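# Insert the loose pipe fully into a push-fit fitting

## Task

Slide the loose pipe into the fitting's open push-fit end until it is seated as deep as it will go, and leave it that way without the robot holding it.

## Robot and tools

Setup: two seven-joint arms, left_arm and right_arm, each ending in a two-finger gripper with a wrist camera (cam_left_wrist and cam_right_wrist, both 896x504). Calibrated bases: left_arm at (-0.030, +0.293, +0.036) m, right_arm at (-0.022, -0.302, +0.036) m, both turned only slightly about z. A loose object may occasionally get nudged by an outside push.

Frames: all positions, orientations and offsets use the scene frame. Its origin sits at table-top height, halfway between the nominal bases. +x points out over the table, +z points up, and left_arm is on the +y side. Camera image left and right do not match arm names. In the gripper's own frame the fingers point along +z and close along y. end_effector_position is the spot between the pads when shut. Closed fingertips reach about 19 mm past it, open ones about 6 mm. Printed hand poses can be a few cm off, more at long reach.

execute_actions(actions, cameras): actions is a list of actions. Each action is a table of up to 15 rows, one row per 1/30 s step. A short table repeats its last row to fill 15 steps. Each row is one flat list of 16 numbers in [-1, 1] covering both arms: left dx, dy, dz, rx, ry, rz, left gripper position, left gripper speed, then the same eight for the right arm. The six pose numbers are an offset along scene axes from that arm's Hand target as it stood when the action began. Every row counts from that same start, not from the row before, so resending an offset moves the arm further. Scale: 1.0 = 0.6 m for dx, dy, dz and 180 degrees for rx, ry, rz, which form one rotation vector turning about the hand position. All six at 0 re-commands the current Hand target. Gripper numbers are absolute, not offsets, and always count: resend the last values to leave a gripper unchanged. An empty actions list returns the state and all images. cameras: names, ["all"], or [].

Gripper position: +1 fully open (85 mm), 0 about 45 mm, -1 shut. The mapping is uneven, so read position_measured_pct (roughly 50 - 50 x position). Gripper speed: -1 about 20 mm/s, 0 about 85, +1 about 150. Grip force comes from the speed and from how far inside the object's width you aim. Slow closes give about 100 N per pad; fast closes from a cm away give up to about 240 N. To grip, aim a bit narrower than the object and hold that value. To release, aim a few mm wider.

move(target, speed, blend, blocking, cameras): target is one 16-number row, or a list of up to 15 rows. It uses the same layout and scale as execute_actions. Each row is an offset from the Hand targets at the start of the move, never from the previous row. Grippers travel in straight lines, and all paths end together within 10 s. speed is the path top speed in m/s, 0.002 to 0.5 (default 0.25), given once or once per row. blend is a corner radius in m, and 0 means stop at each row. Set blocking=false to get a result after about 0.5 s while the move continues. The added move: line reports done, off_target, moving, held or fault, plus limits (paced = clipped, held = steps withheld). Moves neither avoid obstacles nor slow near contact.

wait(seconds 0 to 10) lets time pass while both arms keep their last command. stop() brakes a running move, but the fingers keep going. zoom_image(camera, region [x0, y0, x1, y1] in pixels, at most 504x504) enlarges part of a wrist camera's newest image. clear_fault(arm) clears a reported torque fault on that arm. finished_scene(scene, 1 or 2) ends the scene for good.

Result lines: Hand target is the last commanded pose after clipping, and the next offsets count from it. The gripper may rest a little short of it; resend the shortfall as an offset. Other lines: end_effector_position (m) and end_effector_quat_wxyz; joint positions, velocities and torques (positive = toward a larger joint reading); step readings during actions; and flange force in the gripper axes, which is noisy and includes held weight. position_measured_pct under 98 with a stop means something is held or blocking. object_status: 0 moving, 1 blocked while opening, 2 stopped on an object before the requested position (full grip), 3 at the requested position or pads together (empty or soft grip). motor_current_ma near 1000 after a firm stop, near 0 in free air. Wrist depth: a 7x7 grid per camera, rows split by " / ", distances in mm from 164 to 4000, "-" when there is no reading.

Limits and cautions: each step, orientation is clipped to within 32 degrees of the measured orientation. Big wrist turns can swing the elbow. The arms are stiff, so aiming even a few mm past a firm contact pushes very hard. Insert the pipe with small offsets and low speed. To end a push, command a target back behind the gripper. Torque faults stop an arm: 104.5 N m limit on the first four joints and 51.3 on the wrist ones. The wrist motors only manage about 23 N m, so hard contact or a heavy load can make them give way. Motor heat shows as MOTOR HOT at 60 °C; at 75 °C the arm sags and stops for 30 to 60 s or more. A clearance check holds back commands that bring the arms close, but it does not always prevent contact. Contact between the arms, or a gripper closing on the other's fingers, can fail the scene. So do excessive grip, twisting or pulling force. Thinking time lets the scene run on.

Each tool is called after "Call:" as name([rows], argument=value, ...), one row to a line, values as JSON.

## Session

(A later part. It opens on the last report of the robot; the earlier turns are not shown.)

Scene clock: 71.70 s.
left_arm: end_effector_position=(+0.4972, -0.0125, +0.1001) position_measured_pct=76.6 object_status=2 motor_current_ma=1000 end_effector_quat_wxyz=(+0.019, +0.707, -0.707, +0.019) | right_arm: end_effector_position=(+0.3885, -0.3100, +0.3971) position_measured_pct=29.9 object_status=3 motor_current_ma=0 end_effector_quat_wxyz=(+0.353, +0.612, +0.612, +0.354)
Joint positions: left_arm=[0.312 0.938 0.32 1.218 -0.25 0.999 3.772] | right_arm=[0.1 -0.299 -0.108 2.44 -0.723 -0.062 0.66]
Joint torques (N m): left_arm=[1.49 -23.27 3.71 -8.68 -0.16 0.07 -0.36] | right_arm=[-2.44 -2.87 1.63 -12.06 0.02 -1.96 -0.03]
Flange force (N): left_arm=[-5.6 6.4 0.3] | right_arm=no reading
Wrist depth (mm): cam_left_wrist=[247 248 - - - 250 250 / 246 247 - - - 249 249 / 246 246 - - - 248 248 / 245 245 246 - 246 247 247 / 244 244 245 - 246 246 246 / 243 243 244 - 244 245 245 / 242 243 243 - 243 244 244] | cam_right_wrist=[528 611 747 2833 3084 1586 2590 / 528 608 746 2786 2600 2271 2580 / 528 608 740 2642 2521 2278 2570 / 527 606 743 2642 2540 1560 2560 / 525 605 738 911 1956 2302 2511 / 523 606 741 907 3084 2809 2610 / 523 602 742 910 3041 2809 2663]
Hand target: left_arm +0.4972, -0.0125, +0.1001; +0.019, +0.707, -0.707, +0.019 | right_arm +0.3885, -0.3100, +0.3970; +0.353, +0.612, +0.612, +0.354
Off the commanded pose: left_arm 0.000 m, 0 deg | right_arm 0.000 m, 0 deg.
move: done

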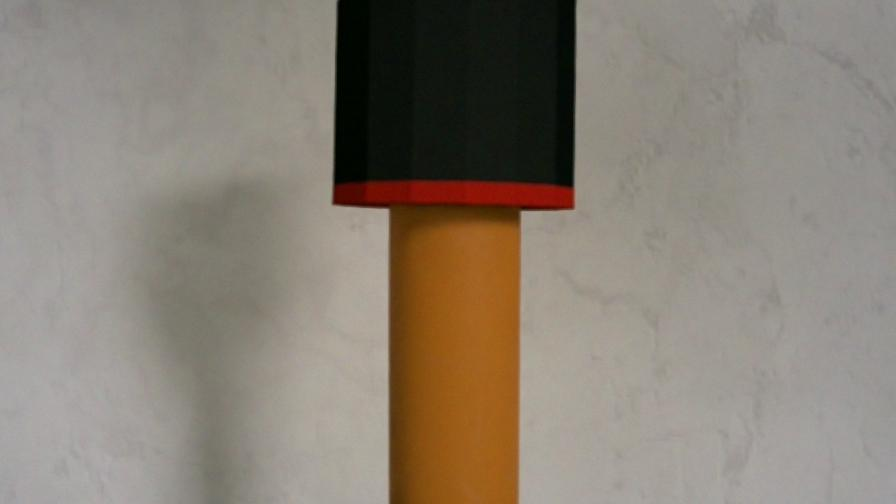

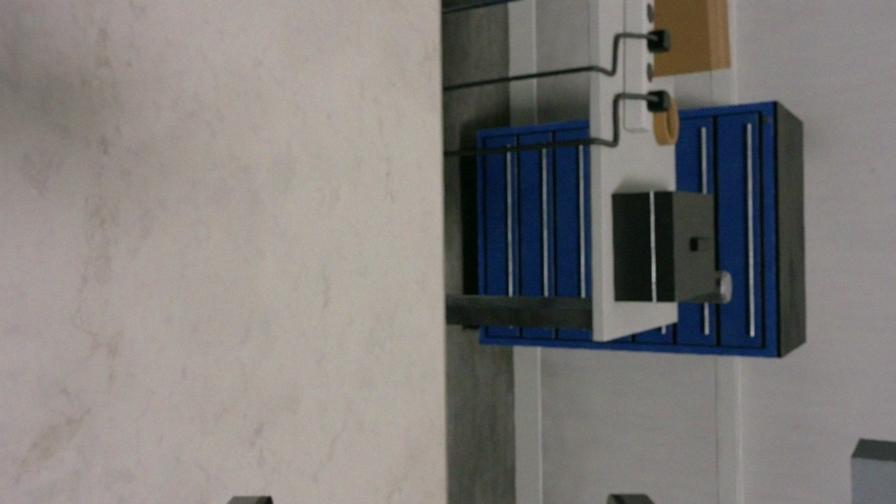

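Call:
move(target=[0, 0, -0.1117, 0, 0, 0, -1, -1, 0, 0, 0, 0, 0, 0, 0.4, -0.8], speed=0.06)

Call:
move(target=[0, 0, -0.0033, 0, 0, 0, -1, -1, 0, 0, 0, 0, 0, 0, 0.4, -0.8], speed=0.01, cameras=["cam_left_wrist"])

Scene clock: 73.47 s.
left_arm: end_effector_position=(+0.4972, -0.0124, +0.0331) position_measured_pct=76.6 object_status=2 motor_current_ma=1000 end_effector_quat_wxyz=(+0.019, +0.707, -0.707, +0.019) | right_arm: end_effector_position=(+0.3885, -0.3100, +0.3971) position_measured_pct=29.9 object_status=3 motor_current_ma=0 end_effector_quat_wxyz=(+0.353, +0.612, +0.612, +0.354)
Joint positions: left_arm=[0.321 1.035 0.297 1.249 -0.271 0.872 3.783] | right_arm=[0.099 -0.299 -0.107 2.44 -0.723 -0.062 0.66]
Joint torques (N m): left_arm=[1.54 -23.83 3.76 -7.95 -0.15 -0.02 -0.38] | right_arm=[-2.37 -2.82 1.72 -11.98 0.05 -1.96 0.03]
Flange force (N): left_arm=[-5.2 5.7 -0.5] | right_arm=no reading
Wrist depth (mm): cam_left_wrist=[181 181 181 - - 183 183 / 180 180 180 - - 182 182 / 179 180 180 - - 181 182 / 178 179 179 - 180 180 181 / 178 178 178 - 179 180 180 / 177 177 177 - 178 179 179 / 176 176 177 - 178 178 178] | cam_right_wrist=[529 612 751 2798 3000 1602 2631 / 527 609 748 2858 2570 2294 2550 / 526 610 746 2590 2531 2286 2540 / 526 604 742 2695 2531 1564 2570 / 526 606 741 915 1962 2302 2621 / 524 603 740 913 3055 2809 2610 / 525 601 733 911 2960 2809 2652]
Hand target: left_arm +0.4972, -0.0124, +0.0330; +0.019, +0.707, -0.707, +0.019 | right_arm +0.3885, -0.3100, +0.3971; +0.353, +0.612, +0.612, +0.354
Off the commanded pose: left_arm 0.000 m, 0 deg | right_arm 0.000 m, 0 deg.
move: done

Scene clock: 74.17 s.
left_arm: end_effector_position=(+0.4972, -0.0125, +0.0311) position_measured_pct=76.6 object_status=2 motor_current_ma=1000 end_effector_quat_wxyz=(+0.019, +0.707, -0.707, +0.019) | right_arm: end_effector_position=(+0.3885, -0.3100, +0.3971) position_measured_pct=29.9 object_status=3 motor_current_ma=0 end_effector_quat_wxyz=(+0.353, +0.612, +0.612, +0.354)
Joint positions: left_arm=[0.322 1.038 0.296 1.249 -0.272 0.869 3.783] | right_arm=[0.099 -0.299 -0.107 2.44 -0.723 -0.062 0.66]
Joint torques (N m): left_arm=[1.39 -23.38 3.65 -7.79 -0.18 0 -0.34] | right_arm=[-2.38 -2.9 1.68 -11.99 0 -2.03 -0.02]
Flange force (N): left_arm=[-5.1 5.9 -1.3] | right_arm=no reading
Wrist depth (mm): cam_left_wrist=[179 179 179 - - 181 181 / 178 178 178 - - 180 180 / 177 178 178 - - 179 180 / 176 177 177 - 178 178 179 / 176 176 176 - 177 178 178 / 175 175 176 - 176 177 177 / 174 175 175 - 176 176 176] | cam_right_wrist=[530 611 747 2846 3041 1590 2600 / 528 607 742 2798 2590 2302 2560 / 526 605 745 2621 2521 2248 2590 / 525 606 738 2642 2511 1553 2560 / 527 604 745 911 1950 2326 2550 / 526 605 737 912 2987 2833 2652 / 524 603 738 913 3000 2740 2621]
Hand target: left_arm +0.4972, -0.0125, +0.0310; +0.019, +0.707, -0.707, +0.019 | right_arm +0.3885, -0.3100, +0.3971; +0.353, +0.612, +0.612, +0.354
Off the commanded pose: left_arm 0.000 m, 0 deg | right_arm 0.000 m, 0 deg.
move: done
Images, in order (width x height): cam_left_wrist 896x504.

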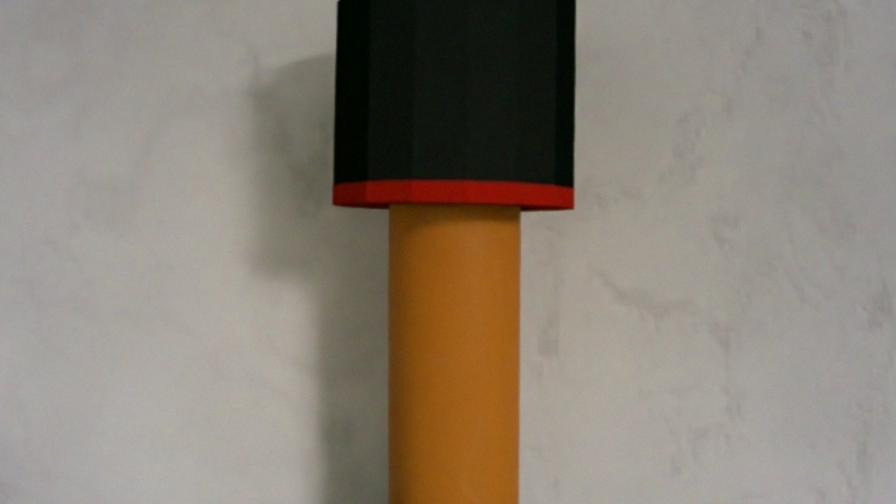

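Call:
move(target=[0, 0, -0.0017, 0, 0, 0, -1, -1, 0, 0, 0, 0, 0, 0, 0.4, -0.8], speed=0.01)

Scene clock: 74.97 s.
left_arm: end_effector_position=(+0.4972, -0.0124, +0.0300) position_measured_pct=76.6 object_status=2 motor_current_ma=1000 end_effector_quat_wxyz=(+0.019, +0.707, -0.707, +0.019) | right_arm: end_effector_position=(+0.3885, -0.3100, +0.3971) position_measured_pct=29.9 object_status=3 motor_current_ma=0 end_effector_quat_wxyz=(+0.353, +0.612, +0.612, +0.354)
Joint positions: left_arm=[0.322 1.04 0.296 1.249 -0.272 0.867 3.783] | right_arm=[0.099 -0.299 -0.107 2.44 -0.723 -0.062 0.66]
Joint torques (N m): left_arm=[1.29 -22.59 3.47 -7.55 -0.19 -0.08 -0.36] | right_arm=[-2.36 -2.71 1.65 -11.98 0 -2.02 -0.02]
Flange force (N): left_arm=[-4.9 6.1 -2.8] | right_arm=no reading
Wrist depth (mm): cam_left_wrist=[178 178 178 - - 180 180 / 177 177 178 - - 179 179 / 176 177 177 - - 178 178 / 175 176 176 - 177 177 178 / 175 175 175 - 176 176 177 / 174 174 175 - 175 176 176 / 173 174 174 - 175 175 175] | cam_right_wrist=[526 611 748 2774 2973 1567 2580 / 530 609 745 2786 2631 2294 2550 / 527 608 747 2652 2502 2271 2590 / 526 607 748 2610 2550 1575 2540 / 525 608 743 906 1956 2302 2590 / 525 602 745 913 3014 2763 2631 / 523 607 735 910 3000 2740 2631]
Hand target: left_arm +0.4972, -0.0124, +0.0300; +0.019, +0.707, -0.707, +0.019 | right_arm +0.3885, -0.3100, +0.3971; +0.353, +0.612, +0.612, +0.354
Off the commanded pose: left_arm 0.000 m, 0 deg | right_arm 0.000 m, 0 deg.
move: done

Call:
move(target=[0, 0, -0.0017, 0, 0, 0, -1, -1, 0, 0, 0, 0, 0, 0, 0.4, -0.8], speed=0.01, cameras=["cam_left_wrist"])

Scene clock: 75.77 s.
left_arm: end_effector_position=(+0.4972, -0.0125, +0.0291) position_measured_pct=76.6 object_status=2 motor_current_ma=1000 end_effector_quat_wxyz=(+0.019, +0.707, -0.707, +0.019) | right_arm: end_effector_position=(+0.3885, -0.3100, +0.3971) position_measured_pct=29.9 object_status=3 motor_current_ma=0 end_effector_quat_wxyz=(+0.353, +0.612, +0.612, +0.354)
Joint positions: left_arm=[0.322 1.042 0.295 1.249 -0.273 0.865 3.783] | right_arm=[0.099 -0.299 -0.107 2.44 -0.723 -0.062 0.66]
Joint torques (N m): left_arm=[1.53 -11.4 1.87 -5.26 -0.48 -1.69 -0.35] | right_arm=[-2.36 -2.71 1.72 -11.95 0.04 -1.98 -0.04]
Flange force (N): left_arm=[-7.0 10.8 -24.5] | right_arm=no reading
Wrist depth (mm): cam_left_wrist=[178 178 178 - - 179 180 / 177 177 177 - - 179 179 / 176 176 177 - - 178 178 / 175 176 176 - 177 177 177 / 174 175 175 - 176 176 177 / 173 174 174 - 175 175 176 / 173 173 174 - 175 175 175] | cam_right_wrist=[528 608 749 2833 3028 1613 2590 / 529 609 744 2846 2580 2318 2560 / 526 606 742 2663 2511 2232 2550 / 526 607 738 2621 2521 1560 2590 / 525 606 743 915 1933 2294 2590 / 524 604 742 912 3000 2846 2550 / 524 605 738 908 3028 2786 2663]
Hand target: left_arm +0.4972, -0.0124, +0.0290; +0.019, +0.707, -0.707, +0.019 | right_arm +0.3885, -0.3100, +0.3971; +0.353, +0.612, +0.612, +0.354
Off the commanded pose: left_arm 0.000 m, 0 deg | right_arm 0.000 m, 0 deg.
move: done
Images, in order (width x height): cam_left_wrist 896x504.

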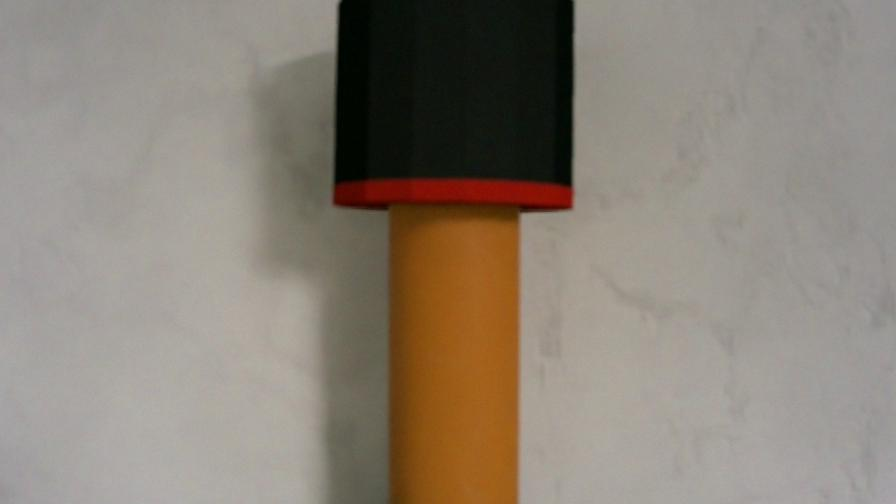

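Call:
move(target=[0, 0, 0.0012, 0, 0, 0, -1, -1, 0, 0, 0, 0, 0, 0, 0.4, -0.8], speed=0.01)

Scene clock: 76.63 s.
left_arm: end_effector_position=(+0.4972, -0.0124, +0.0297) position_measured_pct=76.6 object_status=2 motor_current_ma=1000 end_effector_quat_wxyz=(+0.019, +0.707, -0.707, +0.018) | right_arm: end_effector_position=(+0.3885, -0.3100, +0.3971) position_measured_pct=29.9 object_status=3 motor_current_ma=0 end_effector_quat_wxyz=(+0.353, +0.612, +0.612, +0.354)
Joint positions: left_arm=[0.322 1.041 0.296 1.249 -0.272 0.866 3.783] | right_arm=[0.099 -0.299 -0.107 2.44 -0.723 -0.062 0.66]
Joint torques (N m): left_arm=[1.32 -16.57 2.5 -5.24 -0.28 -0.09 -0.33] | right_arm=[-2.35 -2.83 1.7 -11.99 0.03 -2 -0.04]
Flange force (N): left_arm=[-4.6 6.3 -13.1] | right_arm=no reading
Wrist depth (mm): cam_left_wrist=[178 178 178 - - 180 180 / 177 177 177 - - 179 179 / 176 176 177 - - 178 178 / 175 176 176 - 177 177 178 / 175 175 175 - 176 176 177 / 174 174 174 - 175 175 176 / 173 173 174 - 175 175 175] | cam_right_wrist=[529 611 748 2846 3014 1594 2610 / 529 609 748 2809 2580 2310 2560 / 528 609 743 2674 2550 2294 2560 / 527 604 742 2600 2511 1579 2540 / 528 606 741 906 1939 2294 2521 / 525 605 738 916 3028 2798 2652 / 524 602 741 908 3028 2751 2652]
Hand target: left_arm +0.4972, -0.0124, +0.0297; +0.019, +0.707, -0.707, +0.019 | right_arm +0.3885, -0.3100, +0.3971; +0.353, +0.612, +0.612, +0.354
Off the commanded pose: left_arm 0.000 m, 0 deg | right_arm 0.000 m, 0 deg.
move: done

Call:
move(target=[0, 0, 0.0008, 0, 0, 0, -1, -1, 0, 0, 0, 0, 0, 0, 0.4, -0.8], speed=0.01)

Call:
move(target=[0, 0, 0, 0, 0, 0, 0.1, -0.8, 0, 0, 0, 0, 0, 0, 0.4, -0.8], speed=0.02, cameras=["cam_left_wrist"])

Scene clock: 77.50 s.
left_arm: end_effector_position=(+0.4972, -0.0124, +0.0302) position_measured_pct=76.6 object_status=2 motor_current_ma=1000 end_effector_quat_wxyz=(+0.019, +0.707, -0.707, +0.018) | right_arm: end_effector_position=(+0.3885, -0.3100, +0.3971) position_measured_pct=29.9 object_status=3 motor_current_ma=0 end_effector_quat_wxyz=(+0.353, +0.612, +0.612, +0.354)
Joint positions: left_arm=[0.322 1.04 0.296 1.249 -0.272 0.867 3.783] | right_arm=[0.099 -0.299 -0.107 2.44 -0.723 -0.062 0.66]
Joint torques (N m): left_arm=[1.53 -22.47 3.67 -7.49 -0.06 -0.1 -0.35] | right_arm=[-2.42 -2.76 1.76 -11.98 -0.05 -1.96 -0.06]
Flange force (N): left_arm=[-5.3 5.9 -3.0] | right_arm=no reading
Wrist depth (mm): cam_left_wrist=[178 178 178 - - 180 180 / 177 177 178 - - 179 179 / 176 177 177 - - 178 179 / 175 176 176 - 177 177 178 / 175 175 175 - 176 176 177 / 174 174 175 - 175 176 176 / 173 173 174 - 175 175 175] | cam_right_wrist=[530 609 750 2833 3014 1579 2631 / 527 608 742 2774 2540 2310 2560 / 527 606 744 2663 2483 2248 2531 / 525 608 744 2590 2550 1567 2540 / 527 607 742 911 1950 2351 2511 / 525 607 737 915 2987 2846 2610 / 525 604 740 905 3028 2729 2631]
Hand target: left_arm +0.4972, -0.0124, +0.0302; +0.019, +0.707, -0.707, +0.019 | right_arm +0.3885, -0.3100, +0.3971; +0.353, +0.612, +0.612, +0.354
Off the commanded pose: left_arm 0.000 m, 0 deg | right_arm 0.000 m, 0 deg.
move: done

Scene clock: 78.60 s.
left_arm: end_effector_position=(+0.4972, -0.0124, +0.0302) position_measured_pct=45.0 object_status=0 motor_current_ma=0 end_effector_quat_wxyz=(+0.019, +0.707, -0.707, +0.019) | right_arm: end_effector_position=(+0.3885, -0.3100, +0.3971) position_measured_pct=29.9 object_status=3 motor_current_ma=0 end_effector_quat_wxyz=(+0.353, +0.612, +0.612, +0.354)
Joint positions: left_arm=[0.322 1.04 0.296 1.249 -0.272 0.867 3.783] | right_arm=[0.099 -0.299 -0.107 2.44 -0.723 -0.062 0.66]
Joint torques (N m): left_arm=[1.59 -22.84 3.54 -7.56 -0.18 0.08 -0.32] | right_arm=[-2.43 -2.81 1.74 -12.08 -0.03 -2 0]
Flange force (N): left_arm=[-5.5 6.0 -2.2] | right_arm=no reading
Wrist depth (mm): cam_left_wrist=[178 178 178 - - 180 180 / 177 177 178 - - 179 179 / 176 177 177 - - 178 179 / 175 176 176 - 177 177 178 / 175 175 175 - 176 176 177 / 174 174 175 - 175 176 176 / 173 174 174 - 175 175 175] | cam_right_wrist=[529 606 747 2809 3014 1590 2600 / 526 605 747 2821 2610 2310 2531 / 527 607 746 2610 2511 2263 2570 / 527 607 742 2642 2550 1560 2570 / 526 606 738 917 1973 2335 2531 / 525 601 742 912 3028 2786 2570 / 524 603 734 905 3041 2786 2590]
Hand target: left_arm +0.4972, -0.0124, +0.0302; +0.019, +0.707, -0.707, +0.019 | right_arm +0.3885, -0.3100, +0.3971; +0.353, +0.612, +0.612, +0.354
Off the commanded pose: left_arm 0.000 m, 0 deg | right_arm 0.000 m, 0 deg.
move: done
Images, in order (width x height): cam_left_wrist 896x504.

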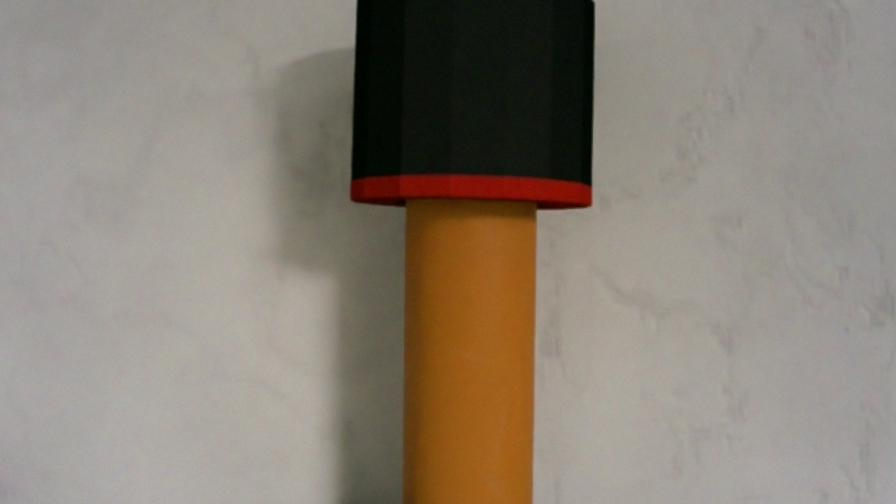

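Call:
move([
  [0, 0, 0.1, 0, 0, 0, 0.1, -0.8, 0, 0, 0, 0, 0, 0, 0.4, -0.8],
  [0, 0.0, 0.45, 0, 0, 0, 0.1, -0.8, 0, 0, 0, 0, 0, 0, 0.4, -0.8],
], speed=[0.05, 0.15], blend=[0.01, 0], cameras=["cam_left_wrist"])

Scene clock: 81.87 s.
left_arm: end_effector_position=(+0.4972, -0.0125, +0.3002) position_measured_pct=45.0 object_status=3 motor_current_ma=0 end_effector_quat_wxyz=(+0.019, +0.707, -0.707, +0.019) | right_arm: end_effector_position=(+0.3885, -0.3100, +0.3971) position_measured_pct=29.9 object_status=3 motor_current_ma=0 end_effector_quat_wxyz=(+0.353, +0.612, +0.612, +0.354)
Joint positions: left_arm=[0.321 0.769 0.368 0.884 -0.209 1.495 3.736] | right_arm=[0.099 -0.299 -0.107 2.44 -0.723 -0.062 0.66]
Joint torques (N m): left_arm=[1.52 -21.47 3.03 -9.65 -0.16 0.03 -0.29] | right_arm=[-2.5 -2.87 1.69 -11.93 -0.09 -2 -0.02]
Flange force (N): left_arm=[-7.2 8.7 2.5] | right_arm=no reading
Wrist depth (mm): cam_left_wrist=[454 453 454 453 452 453 453 / 452 451 451 451 451 450 451 / 449 449 449 449 450 447 448 / 446 447 447 416 447 446 446 / 444 445 445 445 445 445 445 / 444 443 442 442 443 443 443 / 441 441 441 441 440 440 441] | cam_right_wrist=[530 610 746 2883 3084 1586 2642 / 527 608 742 2833 2531 2278 2560 / 528 607 741 2663 2502 2278 2560 / 526 605 741 2610 2502 1560 2590 / 525 608 738 915 1967 2302 2550 / 524 604 742 917 3000 2809 2684 / 524 604 738 908 3028 2786 2631]
Hand target: left_arm +0.4972, -0.0124, +0.3002; +0.019, +0.707, -0.707, +0.019 | right_arm +0.3885, -0.3100, +0.3971; +0.353, +0.612, +0.612, +0.354
Off the commanded pose: left_arm 0.000 m, 0 deg | right_arm 0.000 m, 0 deg.
move: done
Images, in order (width x height): cam_left_wrist 896x504.

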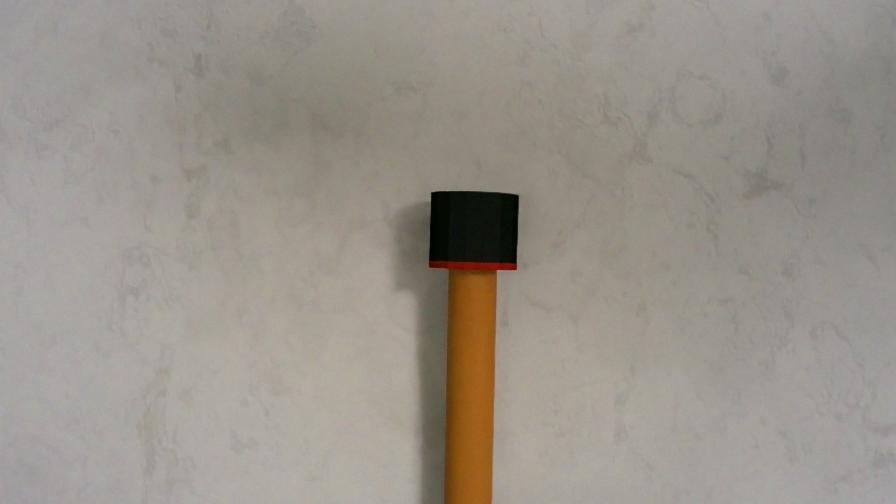

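Call:
move(target=[0, 0.1167, 0.1167, 0.0153, 0, 0, 0.1, -0.8, 0, 0, 0, 0, 0, 0, 0.4, -0.8], speed=0.12, cameras=["cam_left_wrist"])

Call:
zoom_image(camera="cam_left_wrist", region=[400, 60, 560, 220])

Call:
zoom_image(camera="cam_left_wrist", region=[400, 344, 560, 504])

Scene clock: 83.37 s.
left_arm: end_effector_position=(+0.4972, +0.0576, +0.3703) position_measured_pct=45.0 object_status=3 motor_current_ma=0 end_effector_quat_wxyz=(+0.002, +0.707, -0.707, +0.002) | right_arm: end_effector_position=(+0.3885, -0.3100, +0.3971) position_measured_pct=29.9 object_status=3 motor_current_ma=0 end_effector_quat_wxyz=(+0.353, +0.612, +0.612, +0.354)
Joint positions: left_arm=[0.244 0.694 0.362 0.796 -0.225 1.68 3.636] | right_arm=[0.099 -0.299 -0.107 2.44 -0.723 -0.062 0.66]
Joint torques (N m): left_arm=[1.57 -20.3 2.66 -9.7 -0.25 0.09 -0.35] | right_arm=[-2.46 -2.89 1.8 -11.97 0.01 -1.96 -0.01]
Flange force (N): left_arm=[-7.0 10.5 5.2] | right_arm=no reading
Wrist depth (mm): cam_left_wrist=[514 516 514 516 516 516 517 / 514 515 516 491 515 514 516 / 513 513 514 515 515 514 516 / 514 514 512 514 513 516 515 / 512 514 512 514 514 514 514 / 512 512 513 512 512 513 512 / 510 510 510 512 512 512 512] | cam_right_wrist=[527 609 744 2809 3000 1594 2674 / 529 608 745 2821 2600 2318 2511 / 526 607 742 2642 2540 2263 2560 / 526 607 742 2652 2570 1579 2560 / 524 606 742 915 1962 2294 2590 / 526 604 739 911 3041 2740 2631 / 526 607 738 907 3000 2763 2610]
Hand target: left_arm +0.4972, +0.0576, +0.3702; +0.002, +0.707, -0.707, +0.002 | right_arm +0.3885, -0.3100, +0.3971; +0.353, +0.612, +0.612, +0.354
Off the commanded pose: left_arm 0.000 m, 0 deg | right_arm 0.000 m, 0 deg.
move: done
Images, in order (width x height): cam_left_wrist 896x504.

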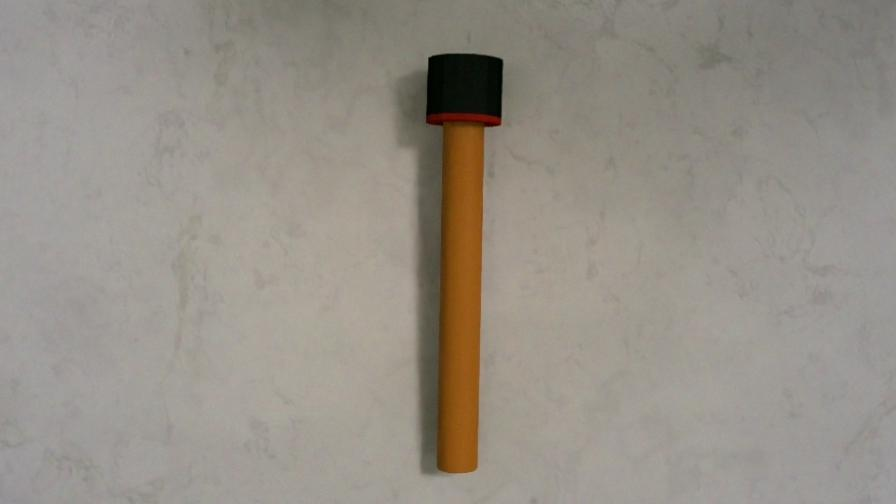

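Scaled by 3.150 from the camera's 896x504 image, which has a finer 1280x720 frame.

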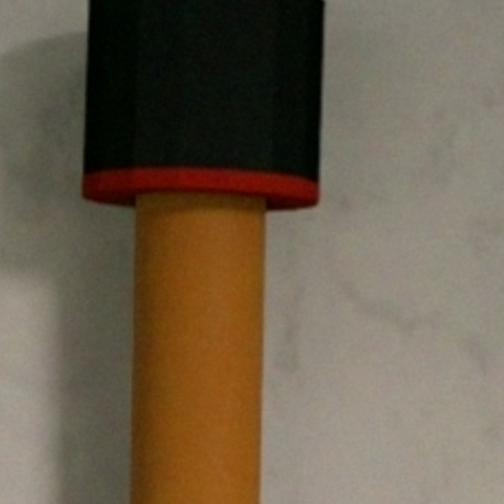

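Scaled by 3.150 from the camera's 896x504 image, which has a finer 1280x720 frame.

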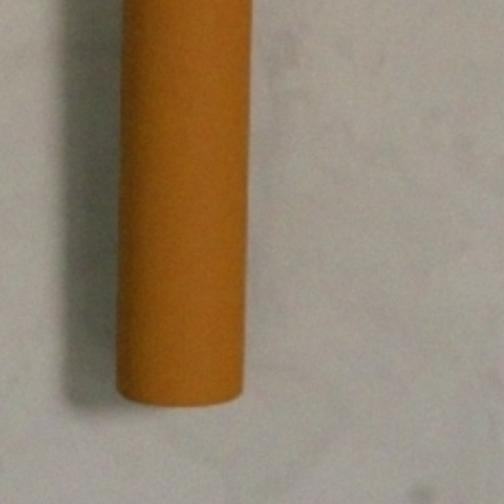

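Call:
finished_scene(scene=2)

The scene is finished: the task was done.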